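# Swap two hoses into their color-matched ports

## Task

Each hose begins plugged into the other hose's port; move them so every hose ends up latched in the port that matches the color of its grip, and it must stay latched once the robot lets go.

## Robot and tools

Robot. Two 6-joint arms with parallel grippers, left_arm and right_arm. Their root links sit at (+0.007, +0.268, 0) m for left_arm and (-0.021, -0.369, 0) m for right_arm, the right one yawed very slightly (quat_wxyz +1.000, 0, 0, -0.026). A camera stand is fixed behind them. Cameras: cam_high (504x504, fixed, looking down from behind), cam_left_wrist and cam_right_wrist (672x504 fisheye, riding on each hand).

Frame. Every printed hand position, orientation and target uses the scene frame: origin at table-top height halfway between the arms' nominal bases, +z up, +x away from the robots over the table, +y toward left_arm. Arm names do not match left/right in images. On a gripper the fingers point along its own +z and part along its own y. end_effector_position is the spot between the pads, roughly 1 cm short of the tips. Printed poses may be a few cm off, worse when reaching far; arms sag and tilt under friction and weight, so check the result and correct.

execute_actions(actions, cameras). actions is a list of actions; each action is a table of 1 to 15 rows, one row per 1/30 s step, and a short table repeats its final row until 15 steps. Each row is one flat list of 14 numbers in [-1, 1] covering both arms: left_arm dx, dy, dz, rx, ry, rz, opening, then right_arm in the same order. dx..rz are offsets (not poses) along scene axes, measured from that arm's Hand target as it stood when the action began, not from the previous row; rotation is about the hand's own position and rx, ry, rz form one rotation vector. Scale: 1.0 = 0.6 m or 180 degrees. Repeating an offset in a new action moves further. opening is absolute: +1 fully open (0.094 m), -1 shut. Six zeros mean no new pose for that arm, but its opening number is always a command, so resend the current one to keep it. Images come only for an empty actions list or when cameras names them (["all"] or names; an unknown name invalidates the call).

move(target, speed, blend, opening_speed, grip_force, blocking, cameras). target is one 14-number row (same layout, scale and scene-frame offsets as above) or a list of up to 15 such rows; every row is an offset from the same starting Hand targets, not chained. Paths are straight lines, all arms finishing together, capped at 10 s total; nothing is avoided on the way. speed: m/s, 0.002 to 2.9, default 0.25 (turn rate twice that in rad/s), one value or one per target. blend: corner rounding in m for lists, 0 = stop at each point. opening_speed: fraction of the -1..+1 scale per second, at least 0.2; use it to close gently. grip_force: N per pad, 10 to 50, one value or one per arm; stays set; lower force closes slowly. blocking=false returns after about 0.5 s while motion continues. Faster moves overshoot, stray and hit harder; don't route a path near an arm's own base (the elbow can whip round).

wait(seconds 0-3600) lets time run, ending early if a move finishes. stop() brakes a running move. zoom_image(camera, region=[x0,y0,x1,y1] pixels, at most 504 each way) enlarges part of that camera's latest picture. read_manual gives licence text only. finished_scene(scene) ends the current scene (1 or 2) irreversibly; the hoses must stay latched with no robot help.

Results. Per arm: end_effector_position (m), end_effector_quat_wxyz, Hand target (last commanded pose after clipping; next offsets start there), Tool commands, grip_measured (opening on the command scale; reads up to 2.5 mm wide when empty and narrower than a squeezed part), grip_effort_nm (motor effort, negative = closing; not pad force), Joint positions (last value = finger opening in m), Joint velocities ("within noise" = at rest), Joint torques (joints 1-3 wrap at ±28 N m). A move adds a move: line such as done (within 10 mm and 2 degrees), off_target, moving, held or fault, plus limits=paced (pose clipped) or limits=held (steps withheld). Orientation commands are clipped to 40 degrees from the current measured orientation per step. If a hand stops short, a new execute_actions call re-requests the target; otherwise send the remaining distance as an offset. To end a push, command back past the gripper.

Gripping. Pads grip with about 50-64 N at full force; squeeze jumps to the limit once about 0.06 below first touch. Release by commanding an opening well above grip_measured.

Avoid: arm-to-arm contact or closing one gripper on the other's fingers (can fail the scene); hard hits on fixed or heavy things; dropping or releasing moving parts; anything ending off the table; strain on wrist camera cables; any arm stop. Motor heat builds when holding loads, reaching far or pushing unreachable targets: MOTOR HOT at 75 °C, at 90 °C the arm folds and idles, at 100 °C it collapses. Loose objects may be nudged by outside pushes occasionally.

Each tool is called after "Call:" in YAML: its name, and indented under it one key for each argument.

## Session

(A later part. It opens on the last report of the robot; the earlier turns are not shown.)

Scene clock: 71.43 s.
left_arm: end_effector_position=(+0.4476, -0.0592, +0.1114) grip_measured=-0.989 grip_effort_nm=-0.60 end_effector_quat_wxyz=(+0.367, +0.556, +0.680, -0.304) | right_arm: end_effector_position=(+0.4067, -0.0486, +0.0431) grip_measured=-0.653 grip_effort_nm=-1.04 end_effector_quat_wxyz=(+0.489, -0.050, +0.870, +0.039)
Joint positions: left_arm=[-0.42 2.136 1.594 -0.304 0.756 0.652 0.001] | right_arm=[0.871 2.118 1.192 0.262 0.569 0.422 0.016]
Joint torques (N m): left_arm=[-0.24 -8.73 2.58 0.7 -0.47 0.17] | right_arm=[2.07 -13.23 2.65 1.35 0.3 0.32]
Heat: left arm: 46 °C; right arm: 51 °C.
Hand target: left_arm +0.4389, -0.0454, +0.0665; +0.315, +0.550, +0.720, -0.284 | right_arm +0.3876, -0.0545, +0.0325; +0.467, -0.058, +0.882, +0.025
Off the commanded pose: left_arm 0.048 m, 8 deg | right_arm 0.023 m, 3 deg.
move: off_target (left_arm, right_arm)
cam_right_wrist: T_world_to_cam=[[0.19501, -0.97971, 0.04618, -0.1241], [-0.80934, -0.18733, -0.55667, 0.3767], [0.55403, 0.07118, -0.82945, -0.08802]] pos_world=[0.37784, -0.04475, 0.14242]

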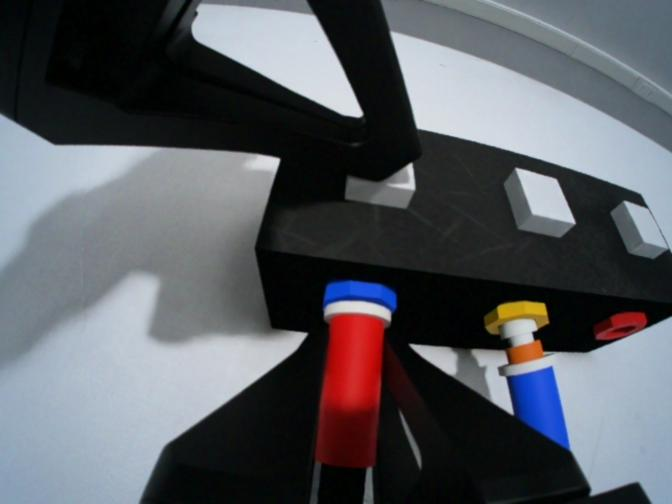

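Call:
move:
  target:
    - [0,0,0,0,0,0,-1,0.035,0.006,0.01,0,0,0.0,-0.9]
  cameras: ["cam_right_wrist"]
  speed: 0.1

Call:
zoom_image:
  camera: "cam_right_wrist"
  region: [270, 110, 470, 350]

Scene clock: 72.60 s.
left_arm: end_effector_position=(+0.4477, -0.0592, +0.1115) grip_measured=-0.989 grip_effort_nm=-0.60 end_effector_quat_wxyz=(+0.368, +0.556, +0.680, -0.305) | right_arm: end_effector_position=(+0.4083, -0.0503, +0.0433) grip_measured=-0.654 grip_effort_nm=-1.05 end_effector_quat_wxyz=(+0.479, -0.053, +0.876, +0.030)
Joint positions: left_arm=[-0.42 2.136 1.593 -0.302 0.756 0.652 0.001] | right_arm=[0.866 2.118 1.219 0.206 0.568 0.422 0.016]
Joint torques (N m): left_arm=[-0.27 -8.76 2.67 0.71 -0.48 0.17] | right_arm=[-0.17 -10.62 7.58 1.52 0.06 0.09]
Heat: left arm: 46 °C; right arm: 51 °C.
Hand target: left_arm +0.4390, -0.0454, +0.0666; +0.315, +0.550, +0.720, -0.284 | right_arm +0.4085, -0.0508, +0.0385; +0.467, -0.058, +0.882, +0.025
Off the commanded pose: left_arm 0.048 m, 8 deg | right_arm 0.005 m, 2 deg.
move: done
cam_right_wrist: T_world_to_cam=[[0.19242, -0.97932, 0.0625, -0.12584], [-0.82143, -0.19558, -0.53572, 0.38146], [0.53686, 0.05174, -0.84208, -0.08206]] pos_world=[0.38161, -0.04438, 0.14312]

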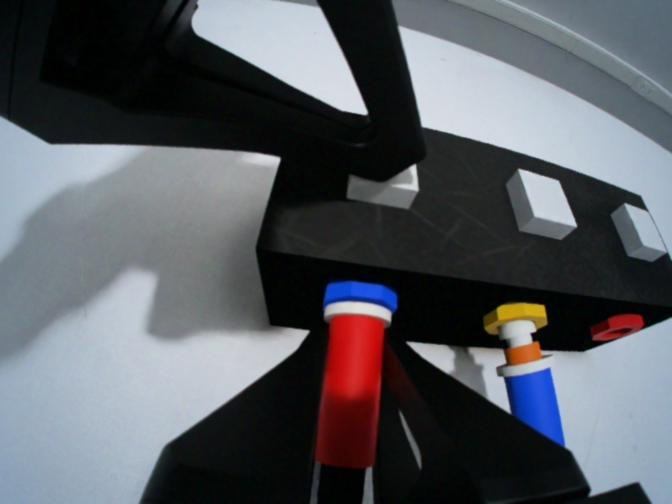

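Scaled by 2.100 from the camera's image (finer frame: 960x720).

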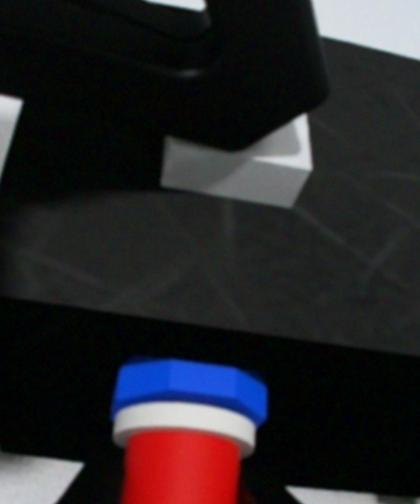

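Call:
move:
  target:
    - [-0.01,0.01,-0.06,0,0,0,-1,0,0,0,0,0,0.0,-0.9]
  cameras: ["cam_right_wrist"]
  speed: 0.1

Call:
zoom_image:
  camera: "cam_right_wrist"
  region: [270, 110, 470, 350]

Scene clock: 73.93 s.
left_arm: end_effector_position=(+0.4452, -0.0581, +0.1091) grip_measured=-0.989 grip_effort_nm=-0.60 end_effector_quat_wxyz=(+0.409, +0.566, +0.646, -0.309) | right_arm: end_effector_position=(+0.4084, -0.0503, +0.0434) grip_measured=-0.654 grip_effort_nm=-1.05 end_effector_quat_wxyz=(+0.479, -0.053, +0.876, +0.030)
Joint positions: left_arm=[-0.409 2.114 1.479 -0.119 0.803 0.666 0.001] | right_arm=[0.866 2.118 1.22 0.205 0.568 0.422 0.016]
Joint torques (N m): left_arm=[-0.55 -5.65 1.42 0.24 -0.9 0.15] | right_arm=[-0.12 -10.58 7.54 1.53 0.06 0.09]
Heat: left arm: 45 °C; right arm: 51 °C.
Hand target: left_arm +0.4329, -0.0395, +0.0307; +0.315, +0.550, +0.719, -0.284 | right_arm +0.4085, -0.0508, +0.0386; +0.467, -0.058, +0.882, +0.025
Off the commanded pose: left_arm 0.082 m, 14 deg | right_arm 0.005 m, 2 deg.
move: off_target (left_arm)
cam_right_wrist: T_world_to_cam=[[0.19242, -0.97932, 0.0625, -0.12584], [-0.82143, -0.19558, -0.53572, 0.38151], [0.53686, 0.05174, -0.84208, -0.08197]] pos_world=[0.38161, -0.04438, 0.14322]

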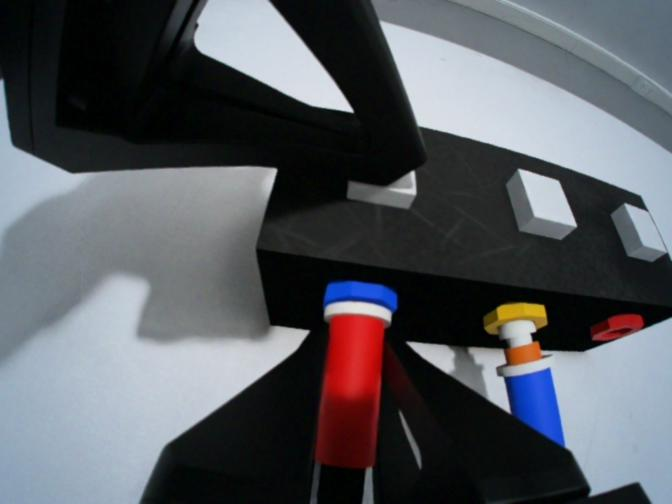

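Scaled by 2.100 from the camera's image (finer frame: 960x720).

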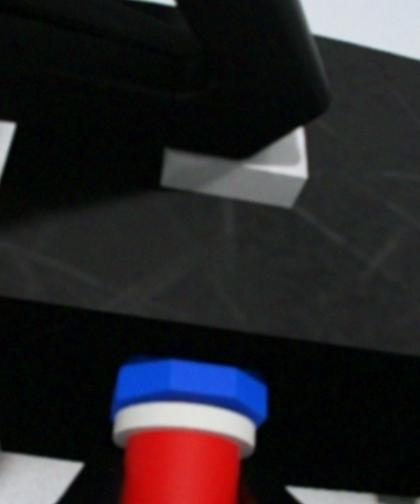

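Call:
move:
  target:
    - [-0.004,0.004,-0.02,0,0,0,-1,-0.035,-0.001,0.003,0,0,0.0,-0.9]
  cameras: ["cam_right_wrist"]
  speed: 0.1

Scene clock: 74.90 s.
left_arm: end_effector_position=(+0.4441, -0.0573, +0.1078) grip_measured=-0.989 grip_effort_nm=-0.60 end_effector_quat_wxyz=(+0.423, +0.569, +0.634, -0.308) | right_arm: end_effector_position=(+0.3957, -0.0501, +0.0422) grip_measured=-0.655 grip_effort_nm=-1.05 end_effector_quat_wxyz=(+0.478, -0.053, +0.877, +0.021)
Joint positions: left_arm=[-0.405 2.108 1.438 -0.05 0.817 0.671 0.001] | right_arm=[0.893 2.101 1.194 0.19 0.601 0.442 0.016]
Joint torques (N m): left_arm=[-0.62 -4.81 0.95 0.07 -1.01 0.14] | right_arm=[0.66 -12.83 4.14 1.68 0.01 0.21]
Heat: left arm: 45 °C; right arm: 51 °C.
Hand target: left_arm +0.4305, -0.0370, +0.0185; +0.315, +0.550, +0.720, -0.284 | right_arm +0.3874, -0.0514, +0.0402; +0.467, -0.058, +0.882, +0.025
Off the commanded pose: left_arm 0.092 m, 16 deg | right_arm 0.008 m, 2 deg.
move: off_target (left_arm)
cam_right_wrist: T_world_to_cam=[[0.18352, -0.97999, 0.07702, -0.12025], [-0.8244, -0.19611, -0.53095, 0.37141], [0.53543, 0.03395, -0.8439, -0.07647]] pos_world=[0.3692, -0.04241, 0.14192]

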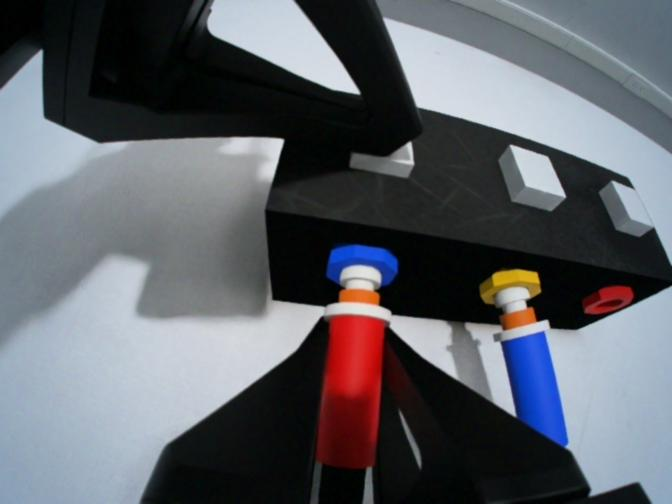

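Call:
move:
  target:
    - [0.0,0,0.2,0,0,0,-1,-0.07,-0.006,0.008,0,0,0.0,-0.9]
    - [-0.05,0.25,0.34,0,0,0.2,-1,-0.07,-0.006,0.125,0,0,0.0,-0.9]
    - [-0.1,0.47,0.36,0,0,0.5,-1,-0.07,-0.205,0.125,0,0,0.0,-0.9]
    - [-0.1,0.47,0.36,0,0,0.5,-1,-0.02,-0.205,0.03,0,0,0.0,-0.9]
  cameras: ["cam_right_wrist","cam_high"]
  speed: [0.1,0.2,0.2,0.12]
  blend: [0.0,0.02,0.02,0]

Call:
zoom_image:
  camera: "cam_right_wrist"
  region: [200, 40, 500, 340]

Scene clock: 82.37 s.
left_arm: end_effector_position=(+0.3734, +0.2398, +0.2260) grip_measured=-0.989 grip_effort_nm=-0.60 end_effector_quat_wxyz=(+0.413, -0.107, +0.904, +0.019) | right_arm: end_effector_position=(+0.3752, -0.1734, +0.0651) grip_measured=-0.655 grip_effort_nm=-1.05 end_effector_quat_wxyz=(+0.469, -0.054, +0.881, +0.026)
Joint positions: left_arm=[-0.206 1.251 1.118 -0.621 -0.276 -0.322 0.001] | right_arm=[0.667 1.73 0.768 0.308 0.407 0.29 0.016]
Joint torques (N m): left_arm=[0.13 -6.12 7.45 1.48 -0.35 -0.22] | right_arm=[-0.17 -6.32 5.16 2.37 0.06 -0.02]
Heat: left arm: 45 °C; right arm: 53 °C.
Hand target: left_arm +0.3705, +0.2450, +0.2347; +0.424, -0.120, +0.898, +0.022 | right_arm +0.3755, -0.1744, +0.0584; +0.467, -0.058, +0.882, +0.025
Off the commanded pose: left_arm 0.010 m, 2 deg | right_arm 0.007 m, 1 deg.
move: done
cam_right_wrist: T_world_to_cam=[[0.19277, -0.97902, 0.06607, -0.24164], [-0.83386, -0.19894, -0.51488, 0.34452], [0.51722, 0.04416, -0.85471, -0.03269]] pos_world=[0.35078, -0.16659, 0.16541]
Images, in order (width x height): cam_high 504x504, cam_right_wrist 672x504.

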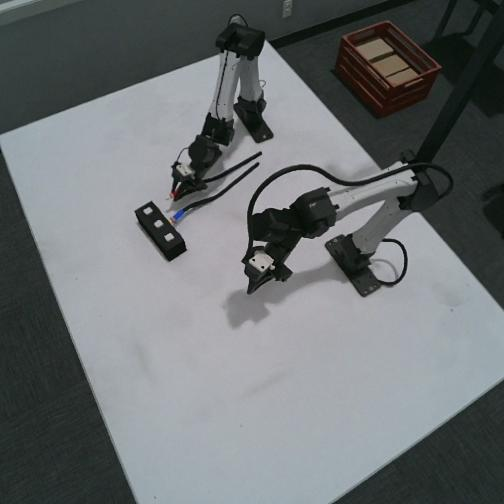

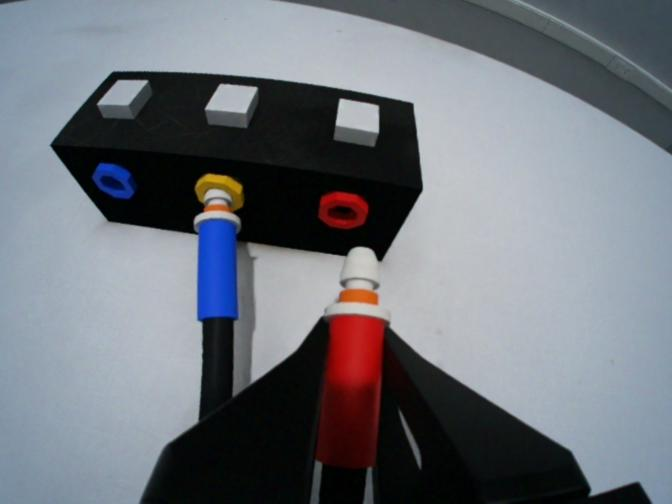

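Scaled by 1.680 from the camera's image (finer frame: 960x720).

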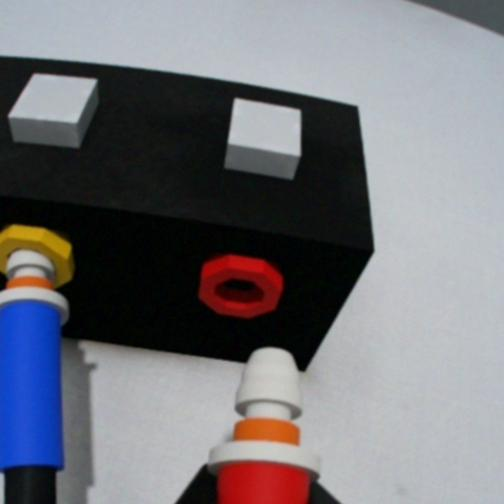

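Call:
move:
  target: [0,0,0,0,0,0,-1,0.025,0.011,-0.032,0,0,0.0,-0.9]
  cameras: ["cam_right_wrist"]
  speed: 0.1

Call:
zoom_image:
  camera: "cam_right_wrist"
  region: [200, 100, 500, 400]

Scene clock: 83.53 s.
left_arm: end_effector_position=(+0.3734, +0.2398, +0.2260) grip_measured=-0.989 grip_effort_nm=-0.60 end_effector_quat_wxyz=(+0.413, -0.107, +0.904, +0.019) | right_arm: end_effector_position=(+0.3795, -0.1739, +0.0324) grip_measured=-0.655 grip_effort_nm=-1.05 end_effector_quat_wxyz=(+0.454, -0.059, +0.889, +0.018)
Joint positions: left_arm=[-0.206 1.251 1.118 -0.621 -0.276 -0.322 0.001] | right_arm=[0.657 1.839 0.768 0.38 0.399 0.283 0.016]
Joint torques (N m): left_arm=[0.17 -6.13 7.45 1.49 -0.35 -0.21] | right_arm=[-0.17 -6.91 7.88 2.36 0.09 -0.03]
Heat: left arm: 45 °C; right arm: 53 °C.
Hand target: left_arm +0.3705, +0.2450, +0.2347; +0.424, -0.120, +0.898, +0.022 | right_arm +0.3905, -0.1677, +0.0392; +0.467, -0.058, +0.882, +0.025
Off the commanded pose: left_arm 0.010 m, 2 deg | right_arm 0.014 m, 2 deg.
move: off_target (right_arm)
cam_right_wrist: T_world_to_cam=[[0.19611, -0.97719, 0.08154, -0.2422], [-0.84983, -0.21085, -0.48304, 0.3341], [0.48922, 0.02543, -0.87179, -0.05499]] pos_world=[0.35833, -0.16483, 0.1332]

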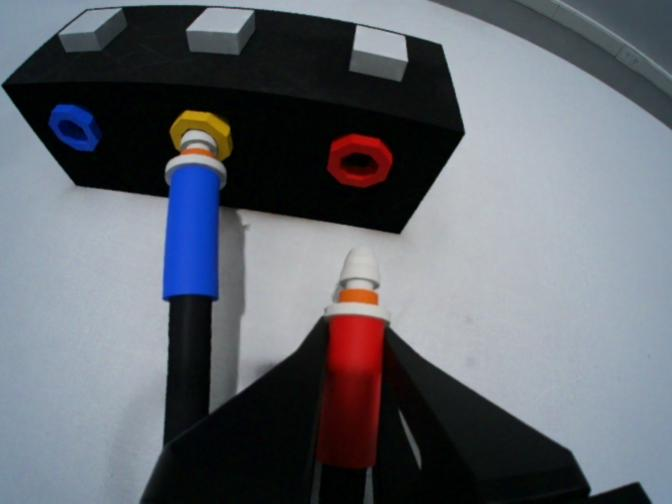

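Scaled by 1.680 from the camera's image (finer frame: 960x720).

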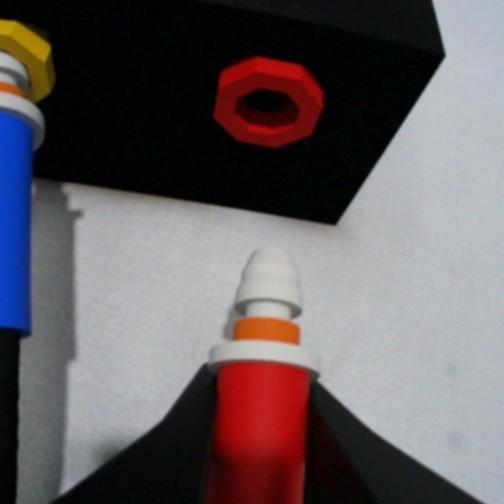

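Call:
move:
  target:
    - [0,0,0,0,0,0,-1,-0.05,0.0,0.035,0,-0.014,0.0,-0.9]
    - [0,0,0,0,0,0,-1,0.014,0.004,0.017,0,-0.014,0.0,-0.9]
  cameras: ["cam_right_wrist"]
  speed: 0.1

Call:
zoom_image:
  camera: "cam_right_wrist"
  region: [200, 100, 500, 400]

Scene clock: 85.53 s.
left_arm: end_effector_position=(+0.3734, +0.2398, +0.2260) grip_measured=-0.989 grip_effort_nm=-0.60 end_effector_quat_wxyz=(+0.413, -0.107, +0.904, +0.019) | right_arm: end_effector_position=(+0.3867, -0.1725, +0.0415) grip_measured=-0.655 grip_effort_nm=-1.05 end_effector_quat_wxyz=(+0.472, -0.060, +0.879, +0.016)
Joint positions: left_arm=[-0.206 1.251 1.118 -0.621 -0.276 -0.322 0.001] | right_arm=[0.656 1.841 0.774 0.418 0.413 0.261 0.016]
Joint torques (N m): left_arm=[0.16 -6.12 7.45 1.48 -0.35 -0.22] | right_arm=[-0.16 -6.69 8.55 2.39 0.05 -0.01]
Heat: left arm: 45 °C; right arm: 53 °C.
Hand target: left_arm +0.3705, +0.2450, +0.2347; +0.424, -0.120, +0.898, +0.022 | right_arm +0.3989, -0.1655, +0.0493; +0.487, -0.058, +0.871, +0.024
Off the commanded pose: left_arm 0.010 m, 2 deg | right_arm 0.016 m, 2 deg.
move: off_target (right_arm)
cam_right_wrist: T_world_to_cam=[[0.19244, -0.97705, 0.09134, -0.24202], [-0.82888, -0.21167, -0.51783, 0.33808], [0.52528, 0.02394, -0.85059, -0.06566]] pos_world=[0.36129, -0.16333, 0.14133]

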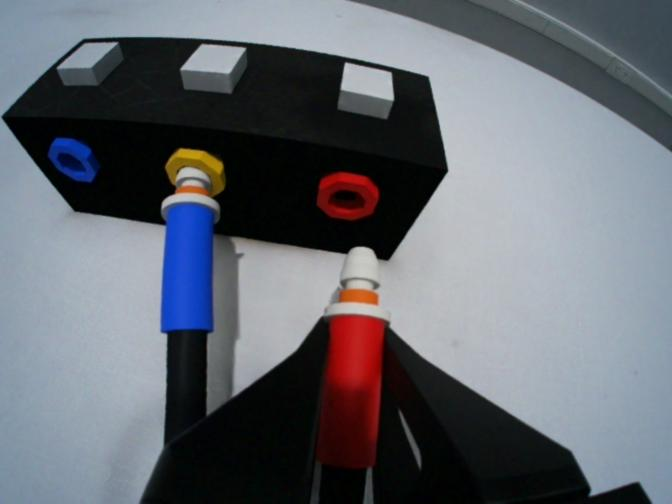

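Scaled by 1.680 from the camera's image (finer frame: 960x720).

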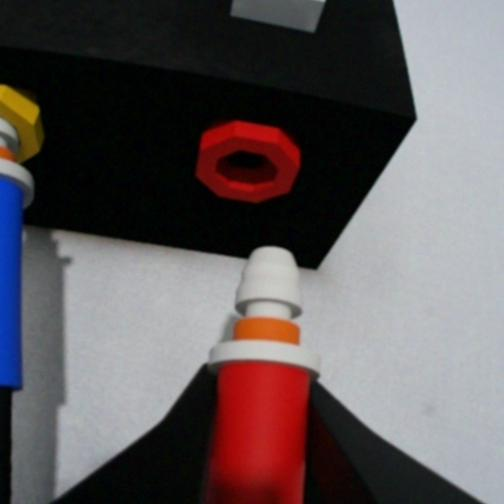

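Call:
move:
  target: [0,0,0,0,0,0,-1,0.012,0.009,0.001,0,0,0.0,-0.9]
  cameras: ["cam_right_wrist"]
  speed: 0.1

Call:
zoom_image:
  camera: "cam_right_wrist"
  region: [200, 100, 500, 400]

Scene clock: 86.30 s.
left_arm: end_effector_position=(+0.3734, +0.2398, +0.2260) grip_measured=-0.989 grip_effort_nm=-0.60 end_effector_quat_wxyz=(+0.413, -0.107, +0.904, +0.019) | right_arm: end_effector_position=(+0.3961, -0.1660, +0.0449) grip_measured=-0.655 grip_effort_nm=-1.05 end_effector_quat_wxyz=(+0.478, -0.058, +0.876, +0.019)
Joint positions: left_arm=[-0.206 1.251 1.118 -0.621 -0.276 -0.322 0.001] | right_arm=[0.656 1.867 0.815 0.418 0.413 0.26 0.016]
Joint torques (N m): left_arm=[0.16 -6.12 7.45 1.48 -0.35 -0.22] | right_arm=[-0.02 -6.95 8.58 2.22 0.1 0]
Heat: left arm: 45 °C; right arm: 53 °C.
Hand target: left_arm +0.3705, +0.2450, +0.2347; +0.424, -0.120, +0.898, +0.022 | right_arm +0.4061, -0.1601, +0.0498; +0.486, -0.058, +0.871, +0.024
Off the commanded pose: left_arm 0.010 m, 2 deg | right_arm 0.013 m, 1 deg.
move: off_target (right_arm)
cam_right_wrist: T_world_to_cam=[[0.19189, -0.97769, 0.08549, -0.23734], [-0.82243, -0.20772, -0.52958, 0.34761], [0.53553, 0.03131, -0.84394, -0.07092]] pos_world=[0.36941, -0.15762, 0.14453]

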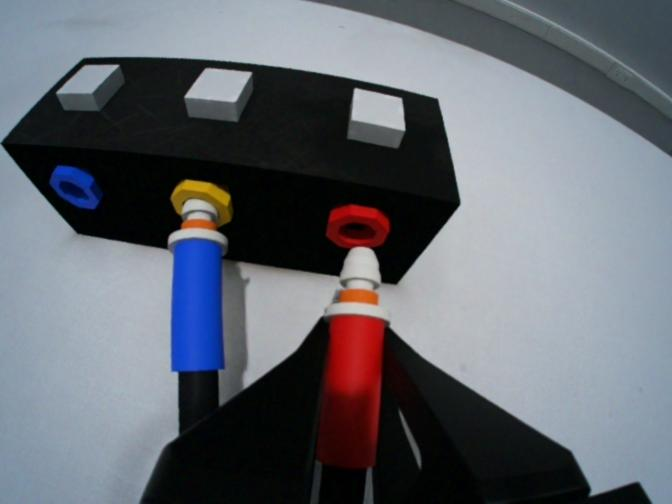

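Scaled by 1.680 from the camera's image (finer frame: 960x720).

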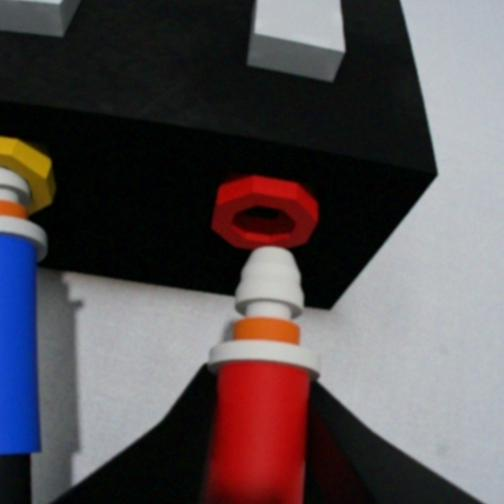

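Call:
move:
  target: [0,0,0,0,0,0,-1,0.018,0.004,0.0,0,0,0.0,-0.9]
  cameras: ["cam_right_wrist"]
  speed: 0.06

Call:
zoom_image:
  camera: "cam_right_wrist"
  region: [200, 100, 500, 400]

Scene clock: 87.03 s.
left_arm: end_effector_position=(+0.3734, +0.2398, +0.2260) grip_measured=-0.989 grip_effort_nm=-0.60 end_effector_quat_wxyz=(+0.413, -0.107, +0.904, +0.019) | right_arm: end_effector_position=(+0.4063, -0.1628, +0.0457) grip_measured=-0.655 grip_effort_nm=-1.05 end_effector_quat_wxyz=(+0.479, -0.058, +0.875, +0.020)
Joint positions: left_arm=[-0.206 1.251 1.118 -0.621 -0.276 -0.322 0.001] | right_arm=[0.646 1.895 0.857 0.411 0.405 0.253 0.016]
Joint torques (N m): left_arm=[0.16 -6.12 7.45 1.49 -0.35 -0.22] | right_arm=[-0.29 -7.05 8.9 2.18 0.07 -0.02]
Heat: left arm: 45 °C; right arm: 52 °C.
Hand target: left_arm +0.3705, +0.2450, +0.2347; +0.424, -0.120, +0.898, +0.022 | right_arm +0.4169, -0.1577, +0.0498; +0.487, -0.058, +0.871, +0.024
Off the commanded pose: left_arm 0.010 m, 2 deg | right_arm 0.012 m, 1 deg.
move: off_target (right_arm)
cam_right_wrist: T_world_to_cam=[[0.19241, -0.97766, 0.08467, -0.23645], [-0.82049, -0.20761, -0.53263, 0.35653], [0.5383, 0.03301, -0.8421, -0.0767]] pos_world=[0.37931, -0.15461, 0.14533]

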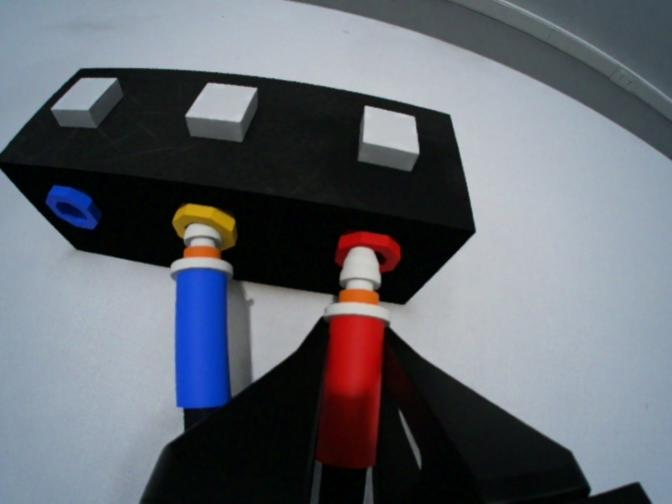

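Scaled by 1.680 from the camera's image (finer frame: 960x720).

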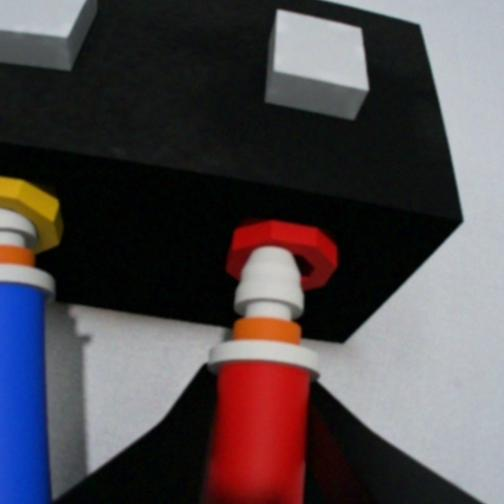

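Call:
move:
  target: [0,0,0,0,0,0,-1,-0.003,-0.0085,-0.002,0,0,0.0,-0.9]
  cameras: ["cam_right_wrist"]
  speed: 0.06

Call:
zoom_image:
  camera: "cam_right_wrist"
  region: [200, 100, 500, 400]

Scene clock: 87.70 s.
left_arm: end_effector_position=(+0.3734, +0.2398, +0.2260) grip_measured=-0.989 grip_effort_nm=-0.60 end_effector_quat_wxyz=(+0.413, -0.107, +0.904, +0.019) | right_arm: end_effector_position=(+0.4067, -0.1636, +0.0450) grip_measured=-0.655 grip_effort_nm=-1.05 end_effector_quat_wxyz=(+0.477, -0.061, +0.876, +0.021)
Joint positions: left_arm=[-0.206 1.251 1.118 -0.621 -0.276 -0.322 0.001] | right_arm=[0.641 1.895 0.857 0.409 0.395 0.247 0.016]
Joint torques (N m): left_arm=[0.13 -6.12 7.45 1.48 -0.35 -0.22] | right_arm=[-0.58 -7.83 7.2 2.37 0.08 -0.01]
Heat: left arm: 45 °C; right arm: 52 °C.
Hand target: left_arm +0.3705, +0.2450, +0.2347; +0.424, -0.120, +0.898, +0.022 | right_arm +0.4151, -0.1628, +0.0486; +0.486, -0.059, +0.871, +0.024
Off the commanded pose: left_arm 0.010 m, 2 deg | right_arm 0.009 m, 1 deg.
move: done
cam_right_wrist: T_world_to_cam=[[0.19873, -0.97639, 0.08466, -0.23962], [-0.82154, -0.21307, -0.52884, 0.35563], [0.53439, 0.03554, -0.84449, -0.07546]] pos_world=[0.38011, -0.15551, 0.14463]

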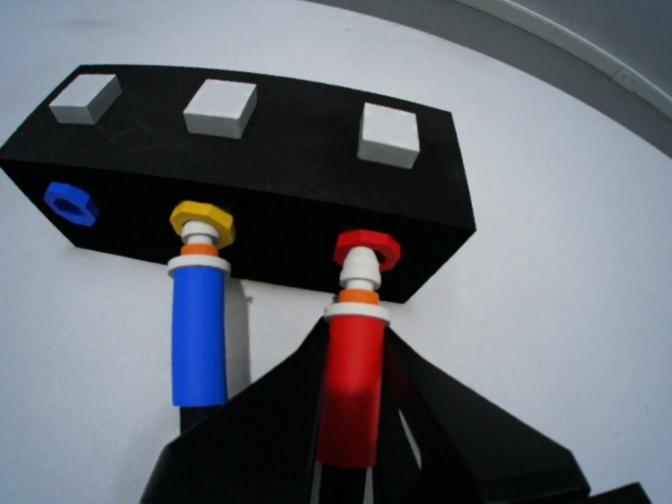

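Scaled by 1.680 from the camera's image (finer frame: 960x720).

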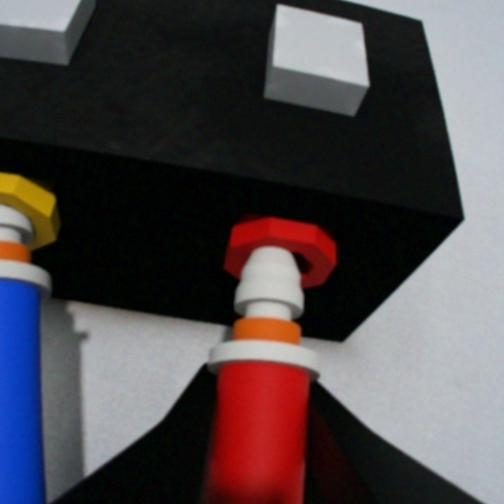

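Call:
move:
  target:
    - [0,0,0,0,0,0,-1,0.0,-0.006,-0.001,0,0,0.0,-0.9]
    - [0,0,0,0,0,0,-1,0.025,-0.005,-0.001,0,0,0.0,-0.9]
  cameras: ["cam_right_wrist"]
  speed: 0.05

Call:
zoom_image:
  camera: "cam_right_wrist"
  region: [200, 100, 500, 400]

Scene clock: 89.07 s.
left_arm: end_effector_position=(+0.3734, +0.2398, +0.2260) grip_measured=-0.989 grip_effort_nm=-0.60 end_effector_quat_wxyz=(+0.413, -0.107, +0.904, +0.019) | right_arm: end_effector_position=(+0.4162, -0.1648, +0.0426) grip_measured=-0.655 grip_effort_nm=-1.05 end_effector_quat_wxyz=(+0.474, -0.066, +0.878, +0.027)
Joint positions: left_arm=[-0.206 1.251 1.118 -0.621 -0.276 -0.322 0.001] | right_arm=[0.615 1.919 0.884 0.41 0.357 0.229 0.016]
Joint torques (N m): left_arm=[0.17 -6.13 7.45 1.48 -0.35 -0.21] | right_arm=[-0.91 -7.25 8.8 2.3 0.21 0]
Heat: left arm: 45 °C; right arm: 52 °C.
Hand target: left_arm +0.3705, +0.2450, +0.2347; +0.424, -0.120, +0.898, +0.022 | right_arm +0.4301, -0.1657, +0.0481; +0.487, -0.058, +0.871, +0.024
Off the commanded pose: left_arm 0.010 m, 2 deg | right_arm 0.015 m, 2 deg.
move: off_target (right_arm)
cam_right_wrist: T_world_to_cam=[[0.2138, -0.97373, 0.07835, -0.24807], [-0.82216, -0.22268, -0.52389, 0.36047], [0.52758, 0.0476, -0.84817, -0.07753]] pos_world=[0.39031, -0.15759, 0.14252]

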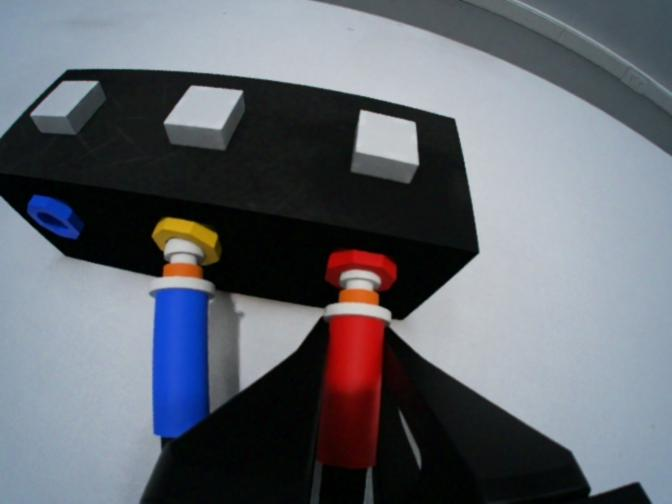

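Scaled by 1.680 from the camera's image (finer frame: 960x720).

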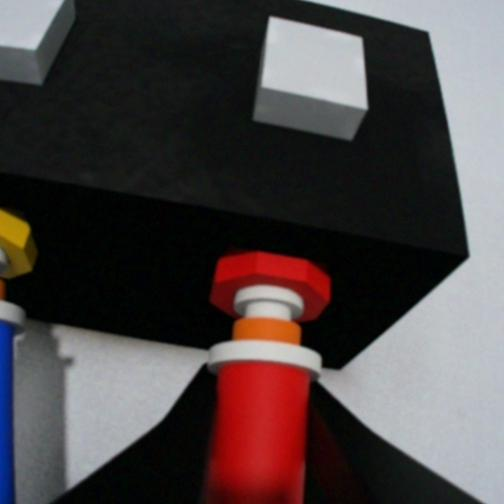

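Call:
move:
  target: [0,0,0,0,0,0,-1,0.04,0.003,-0.0,0,0,0.0,-0.9]
  cameras: ["cam_right_wrist"]
  speed: 0.06

Call:
zoom_image:
  camera: "cam_right_wrist"
  region: [200, 100, 500, 400]

Scene clock: 90.20 s.
left_arm: end_effector_position=(+0.3734, +0.2398, +0.2260) grip_measured=-0.989 grip_effort_nm=-0.60 end_effector_quat_wxyz=(+0.413, -0.107, +0.904, +0.019) | right_arm: end_effector_position=(+0.4193, -0.1651, +0.0384) grip_measured=-0.657 grip_effort_nm=-1.05 end_effector_quat_wxyz=(+0.456, -0.074, +0.887, +0.015)
Joint positions: left_arm=[-0.206 1.251 1.118 -0.621 -0.276 -0.322 0.001] | right_arm=[0.61 1.933 0.93 0.332 0.355 0.22 0.016]
Joint torques (N m): left_arm=[0.14 -6.12 7.45 1.48 -0.35 -0.22] | right_arm=[-3.1 -4.56 11.78 2.88 -0.01 -0.11]
Heat: left arm: 45 °C; right arm: 52 °C.
Hand target: left_arm +0.3705, +0.2450, +0.2347; +0.424, -0.120, +0.898, +0.022 | right_arm +0.4541, -0.1640, +0.0480; +0.486, -0.058, +0.871, +0.024
Off the commanded pose: left_arm 0.010 m, 2 deg | right_arm 0.036 m, 4 deg.
move: off_target (right_arm)
cam_right_wrist: T_world_to_cam=[[0.21902, -0.97062, 0.0996, -0.25111], [-0.84097, -0.23955, -0.48516, 0.3643], [0.49477, 0.0225, -0.86874, -0.07234]] pos_world=[0.39715, -0.15484, 0.13891]

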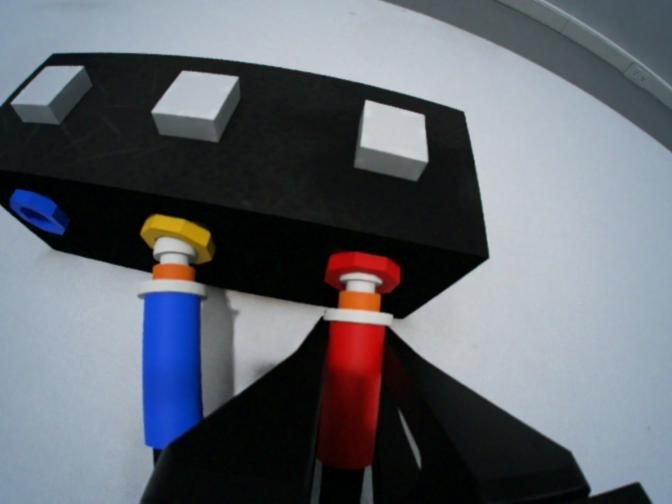

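Scaled by 1.680 from the camera's image (finer frame: 960x720).

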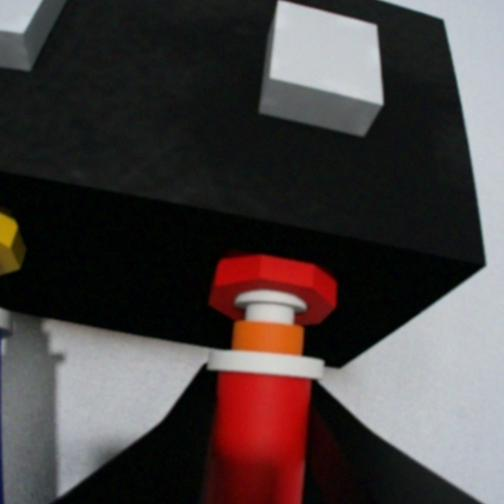

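Call:
move:
  target: [0,0,0,0,0,0,-1,-0.005,0.003,0.012,0,-0.018,0.0,-0.9]
  cameras: ["cam_right_wrist"]
  speed: 0.06

Call:
zoom_image:
  camera: "cam_right_wrist"
  region: [200, 100, 500, 400]

Scene clock: 91.17 s.
left_arm: end_effector_position=(+0.3734, +0.2398, +0.2260) grip_measured=-0.989 grip_effort_nm=-0.60 end_effector_quat_wxyz=(+0.413, -0.107, +0.904, +0.019) | right_arm: end_effector_position=(+0.4199, -0.1651, +0.0398) grip_measured=-0.657 grip_effort_nm=-1.05 end_effector_quat_wxyz=(+0.460, -0.076, +0.885, +0.011)
Joint positions: left_arm=[-0.206 1.251 1.118 -0.621 -0.276 -0.322 0.001] | right_arm=[0.613 1.933 0.93 0.338 0.365 0.212 0.016]
Joint torques (N m): left_arm=[0.16 -6.13 7.45 1.48 -0.35 -0.21] | right_arm=[-1.95 -5.63 8.79 3.66 0.21 -0.13]
Heat: left arm: 45 °C; right arm: 52 °C.
Hand target: left_arm +0.3705, +0.2450, +0.2347; +0.424, -0.120, +0.898, +0.022 | right_arm +0.4511, -0.1622, +0.0552; +0.511, -0.059, +0.857, +0.022
Off the commanded pose: left_arm 0.010 m, 2 deg | right_arm 0.035 m, 7 deg.
move: off_target (right_arm)
cam_right_wrist: T_world_to_cam=[[0.21712, -0.96995, 0.10983, -0.25098], [-0.83685, -0.24288, -0.4906, 0.36344], [0.50253, 0.01461, -0.86444, -0.07606]] pos_world=[0.39686, -0.15405, 0.14012]

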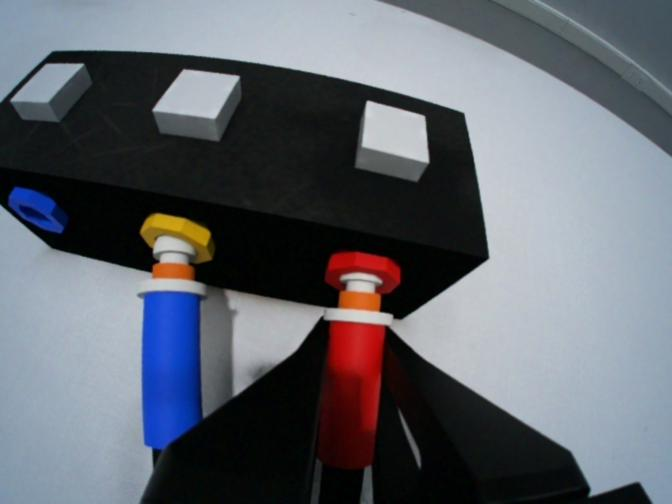

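Scaled by 1.680 from the camera's image (finer frame: 960x720).

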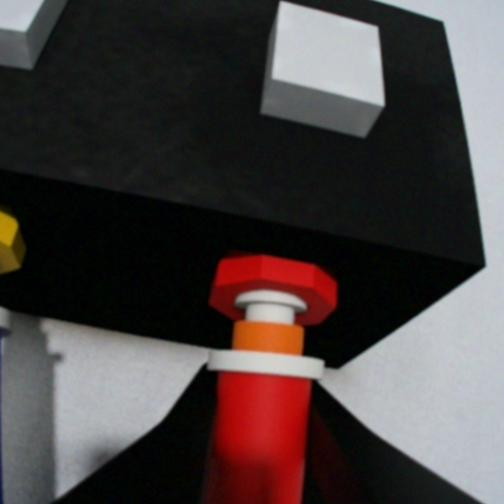

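Call:
move:
  target: [0,0,0,0,0,0,-1,0.04,0.004,0.006,0,-0.005,0.0,-0.9]
  cameras: ["cam_right_wrist"]
  speed: 0.06

Call:
zoom_image:
  camera: "cam_right_wrist"
  region: [200, 100, 500, 400]

Scene clock: 92.23 s.
left_arm: end_effector_position=(+0.3734, +0.2398, +0.2260) grip_measured=-0.989 grip_effort_nm=-0.60 end_effector_quat_wxyz=(+0.413, -0.107, +0.904, +0.019) | right_arm: end_effector_position=(+0.4229, -0.1650, +0.0372) grip_measured=-0.662 grip_effort_nm=-1.04 end_effector_quat_wxyz=(+0.460, -0.085, +0.884, +0.003)
Joint positions: left_arm=[-0.206 1.251 1.118 -0.621 -0.276 -0.322 0.001] | right_arm=[0.611 1.95 0.941 0.341 0.368 0.188 0.016]
Joint torques (N m): left_arm=[0.16 -6.13 7.45 1.48 -0.35 -0.22] | right_arm=[-3.88 -3.97 13.45 3.59 0 -0.16]
Heat: left arm: 45 °C; right arm: 51 °C.
Hand target: left_arm +0.3705, +0.2450, +0.2347; +0.424, -0.120, +0.898, +0.022 | right_arm +0.4751, -0.1597, +0.0589; +0.518, -0.059, +0.853, +0.022
Off the commanded pose: left_arm 0.010 m, 2 deg | right_arm 0.057 m, 8 deg.
move: off_target (right_arm)
cam_right_wrist: T_world_to_cam=[[0.22644, -0.96505, 0.13191, -0.25515], [-0.83365, -0.26206, -0.48615, 0.36002], [0.50373, 0.00012, -0.86386, -0.08271]] pos_world=[0.39957, -0.15188, 0.13723]

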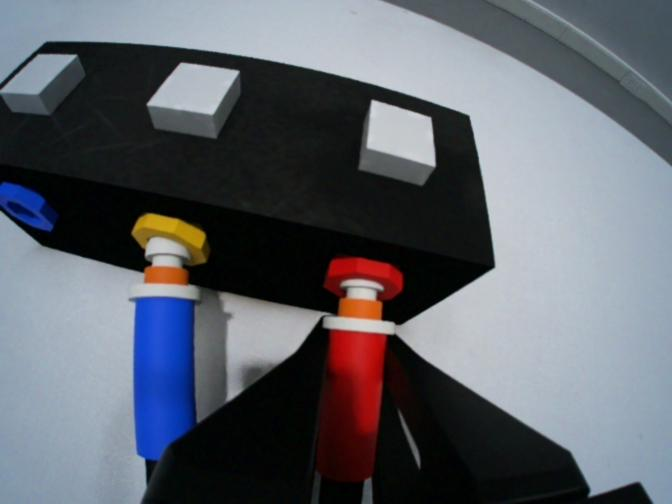

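Scaled by 1.680 from the camera's image (finer frame: 960x720).

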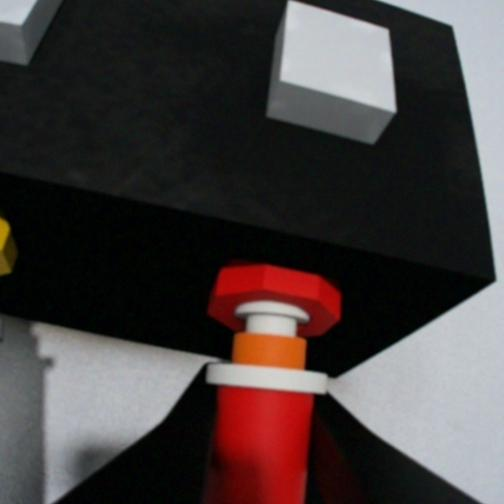

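Call:
move:
  target:
    - [0,0,0,0,0,0,-1,-0.06,-0.004,0.006,0.02,0.008,-0.025,-1]
    - [0,0,0,0,0,0,-1,0.0,-0.006,0.01,0.02,0.008,-0.025,-1]
    - [0,0,0,0,0,0,-1,0.04,-0.006,0.015,0.02,0.004,-0.025,-1]
  cameras: ["cam_right_wrist"]
  speed: 0.1

Call:
zoom_image:
  camera: "cam_right_wrist"
  region: [200, 100, 500, 400]

Scene clock: 95.50 s.
left_arm: end_effector_position=(+0.3734, +0.2398, +0.2260) grip_measured=-0.989 grip_effort_nm=-0.60 end_effector_quat_wxyz=(+0.413, -0.107, +0.904, +0.019) | right_arm: end_effector_position=(+0.4230, -0.1653, +0.0361) grip_measured=-0.666 grip_effort_nm=-1.05 end_effector_quat_wxyz=(+0.425, -0.059, +0.903, +0.000)
Joint positions: left_arm=[-0.206 1.251 1.118 -0.621 -0.276 -0.322 0.001] | right_arm=[0.613 1.953 1.023 0.172 0.376 0.268 0.016]
Joint torques (N m): left_arm=[0.16 -6.12 7.46 1.48 -0.35 -0.22] | right_arm=[-5.87 -3.99 14.27 4.26 0.19 -0.09]
Heat: left arm: 45 °C; right arm: 51 °C.
Hand target: left_arm +0.3705, +0.2450, +0.2347; +0.424, -0.120, +0.898, +0.022 | right_arm +0.4991, -0.1632, +0.0679; +0.514, -0.009, +0.857, +0.029
Off the commanded pose: left_arm 0.010 m, 2 deg | right_arm 0.083 m, 13 deg.
move: off_target (right_arm)
cam_right_wrist: T_world_to_cam=[[0.18457, -0.97724, 0.1046, -0.23859], [-0.88184, -0.21165, -0.42139, 0.38586], [0.43394, -0.01446, -0.90083, -0.05536]] pos_world=[0.40832, -0.15229, 0.13768]

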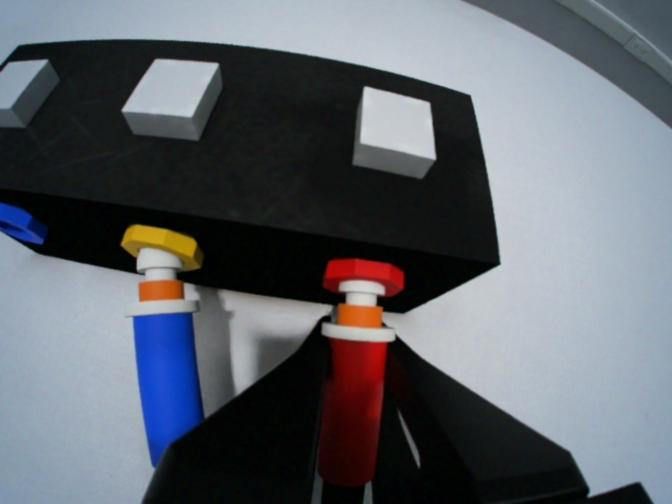

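Scaled by 1.680 from the camera's image (finer frame: 960x720).

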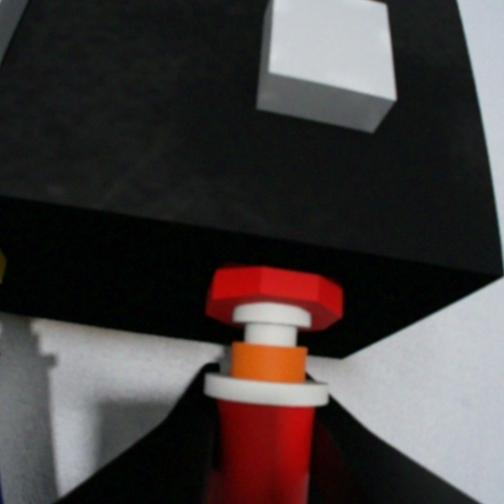

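Call:
move:
  target:
    - [0,0,0,0,0,0,-1,-0.155,-0.008,-0.02,-0.014,0.0186,0.019,-1]
    - [0,0,0,0,0,0,-1,-0.128,-0.008,-0.028,-0.014,0.0186,0.019,-1]
  cameras: ["cam_right_wrist"]
  speed: 0.1

Call:
zoom_image:
  camera: "cam_right_wrist"
  region: [200, 100, 500, 400]

Scene clock: 97.90 s.
left_arm: end_effector_position=(+0.3734, +0.2398, +0.2260) grip_measured=-0.989 grip_effort_nm=-0.60 end_effector_quat_wxyz=(+0.413, -0.107, +0.904, +0.019) | right_arm: end_effector_position=(+0.4098, -0.1738, +0.0419) grip_measured=-0.666 grip_effort_nm=-1.05 end_effector_quat_wxyz=(+0.472, -0.047, +0.880, +0.018)
Joint positions: left_arm=[-0.206 1.251 1.118 -0.621 -0.276 -0.322 0.001] | right_arm=[0.618 1.897 0.857 0.397 0.391 0.261 0.016]
Joint torques (N m): left_arm=[0.14 -6.11 7.45 1.48 -0.36 -0.22] | right_arm=[-0.17 -7.72 8.46 2.41 0.08 -0.03]
Heat: left arm: 45 °C; right arm: 51 °C.
Hand target: left_arm +0.3705, +0.2450, +0.2347; +0.424, -0.120, +0.898, +0.022 | right_arm +0.4223, -0.1682, +0.0511; +0.488, -0.045, +0.871, +0.026
Off the commanded pose: left_arm 0.010 m, 2 deg | right_arm 0.017 m, 2 deg.
move: off_target (right_arm)
cam_right_wrist: T_world_to_cam=[[0.17247, -0.98209, 0.07587, -0.2398], [-0.83426, -0.1866, -0.51884, 0.36381], [0.52371, 0.02619, -0.8515, -0.07638]] pos_world=[0.38488, -0.16562, 0.14192]

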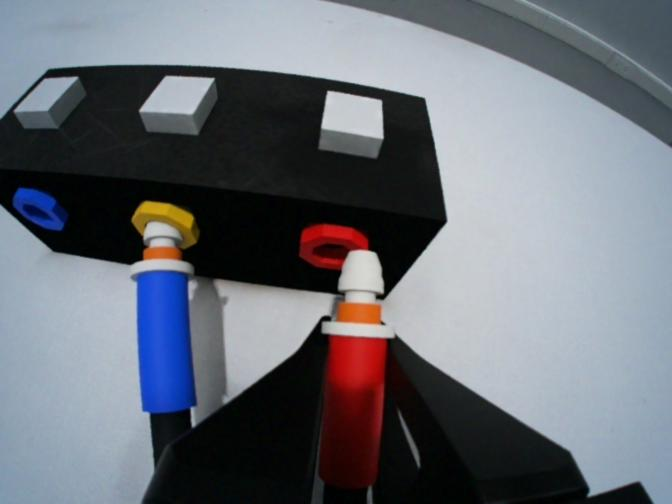

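Scaled by 1.680 from the camera's image (finer frame: 960x720).

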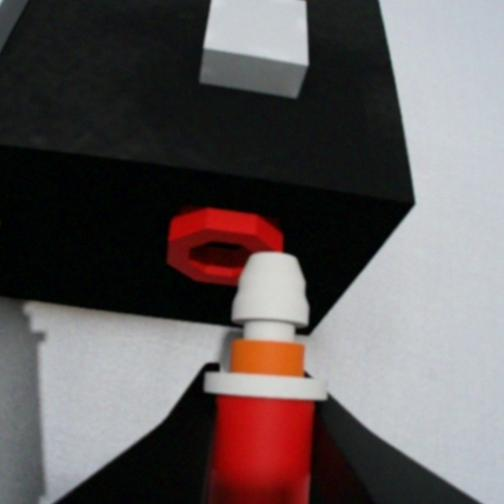

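Call:
move:
  target:
    - [0,0,0,0,0,0,-1,-0.04,0.0,0.0,0,-0.009,0.008,-1]
    - [0,0,0,0,0,0,-1,-0.04,0.016,0.002,0,-0.009,0.008,-1]
    - [0,0,0,0,0,0,-1,-0.007,0.017,0.002,0,-0.009,0.008,-1]
  cameras: ["cam_right_wrist"]
  speed: 0.1

Call:
zoom_image:
  camera: "cam_right_wrist"
  region: [200, 100, 500, 400]

Scene clock: 99.93 s.
left_arm: end_effector_position=(+0.3734, +0.2398, +0.2260) grip_measured=-0.989 grip_effort_nm=-0.60 end_effector_quat_wxyz=(+0.413, -0.107, +0.904, +0.019) | right_arm: end_effector_position=(+0.4092, -0.1627, +0.0504) grip_measured=-0.666 grip_effort_nm=-1.04 end_effector_quat_wxyz=(+0.495, -0.055, +0.867, +0.028)
Joint positions: left_arm=[-0.206 1.251 1.118 -0.621 -0.276 -0.322 0.001] | right_arm=[0.642 1.896 0.84 0.472 0.401 0.246 0.016]
Joint torques (N m): left_arm=[0.16 -6.12 7.45 1.48 -0.35 -0.22] | right_arm=[-0.18 -7.04 8.49 2.23 0.06 -0.02]
Heat: left arm: 45 °C; right arm: 51 °C.
Hand target: left_arm +0.3705, +0.2450, +0.2347; +0.424, -0.120, +0.898, +0.022 | right_arm +0.4181, -0.1580, +0.0523; +0.500, -0.057, +0.864, +0.031
Off the commanded pose: left_arm 0.010 m, 2 deg | right_arm 0.010 m, 1 deg.
move: done
cam_right_wrist: T_world_to_cam=[[0.19182, -0.97878, 0.07209, -0.23659], [-0.80109, -0.19858, -0.56464, 0.35664], [0.56698, 0.05055, -0.82218, -0.08427]] pos_world=[0.37886, -0.15648, 0.14915]

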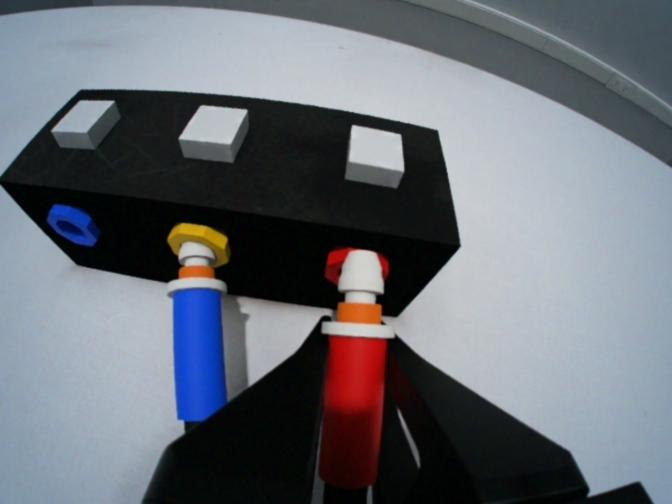

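Scaled by 1.680 from the camera's image (finer frame: 960x720).

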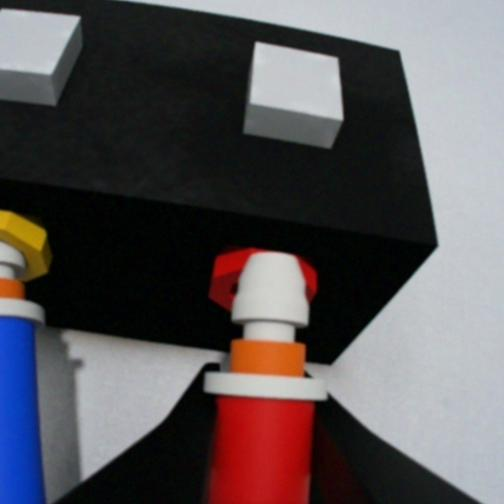

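Call:
move:
  target:
    - [0,0,0,0,0,0,-1,-0.04,0.0,-0.010,0,0.0,0.0,-1]
    - [0,0,0,0,0,0,-1,0.002,0.003,-0.010,0,0.0,0.0,-1]
  cameras: ["cam_right_wrist"]
  speed: 0.1

Call:
zoom_image:
  camera: "cam_right_wrist"
  region: [200, 100, 500, 400]

Scene clock: 101.63 s.
left_arm: end_effector_position=(+0.3734, +0.2398, +0.2260) grip_measured=-0.989 grip_effort_nm=-0.60 end_effector_quat_wxyz=(+0.413, -0.107, +0.904, +0.019) | right_arm: end_effector_position=(+0.4101, -0.1613, +0.0436) grip_measured=-0.666 grip_effort_nm=-1.05 end_effector_quat_wxyz=(+0.494, -0.055, +0.867, +0.027)
Joint positions: left_arm=[-0.206 1.251 1.118 -0.621 -0.276 -0.322 0.001] | right_arm=[0.643 1.922 0.842 0.491 0.403 0.247 0.016]
Joint torques (N m): left_arm=[0.16 -6.13 7.43 1.48 -0.35 -0.21] | right_arm=[-0.03 -7.15 8.44 2.21 0.07 0.01]
Heat: left arm: 45 °C; right arm: 51 °C.
Hand target: left_arm +0.3705, +0.2450, +0.2347; +0.424, -0.120, +0.898, +0.022 | right_arm +0.4193, -0.1561, +0.0462; +0.500, -0.057, +0.864, +0.031
Off the commanded pose: left_arm 0.010 m, 2 deg | right_arm 0.011 m, 1 deg.
move: off_target (right_arm)
cam_right_wrist: T_world_to_cam=[[0.1921, -0.97863, 0.07339, -0.23511], [-0.80263, -0.1997, -0.56206, 0.35402], [0.5647, 0.04906, -0.82383, -0.08969]] pos_world=[0.37996, -0.15499, 0.14235]

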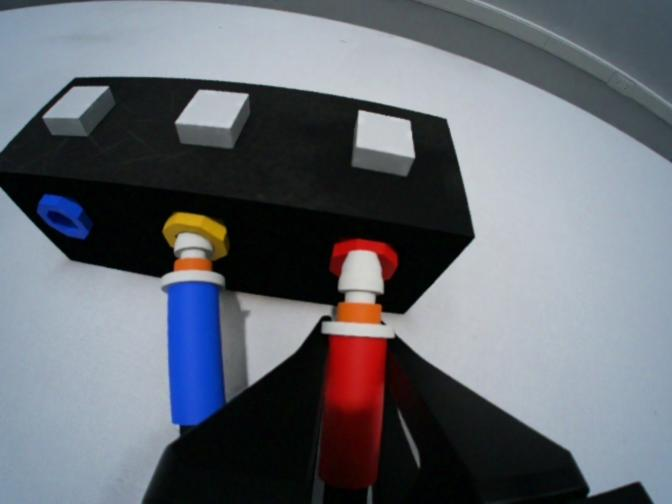

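Scaled by 1.680 from the camera's image (finer frame: 960x720).

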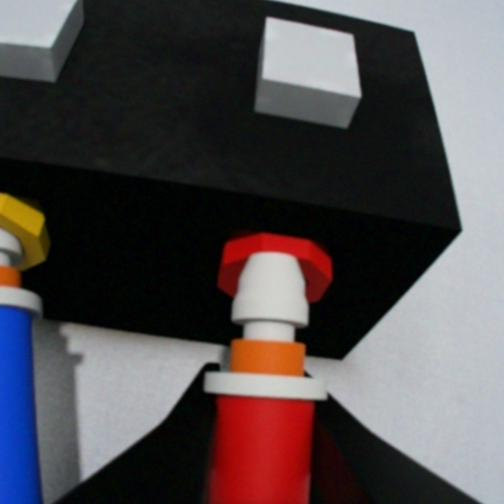

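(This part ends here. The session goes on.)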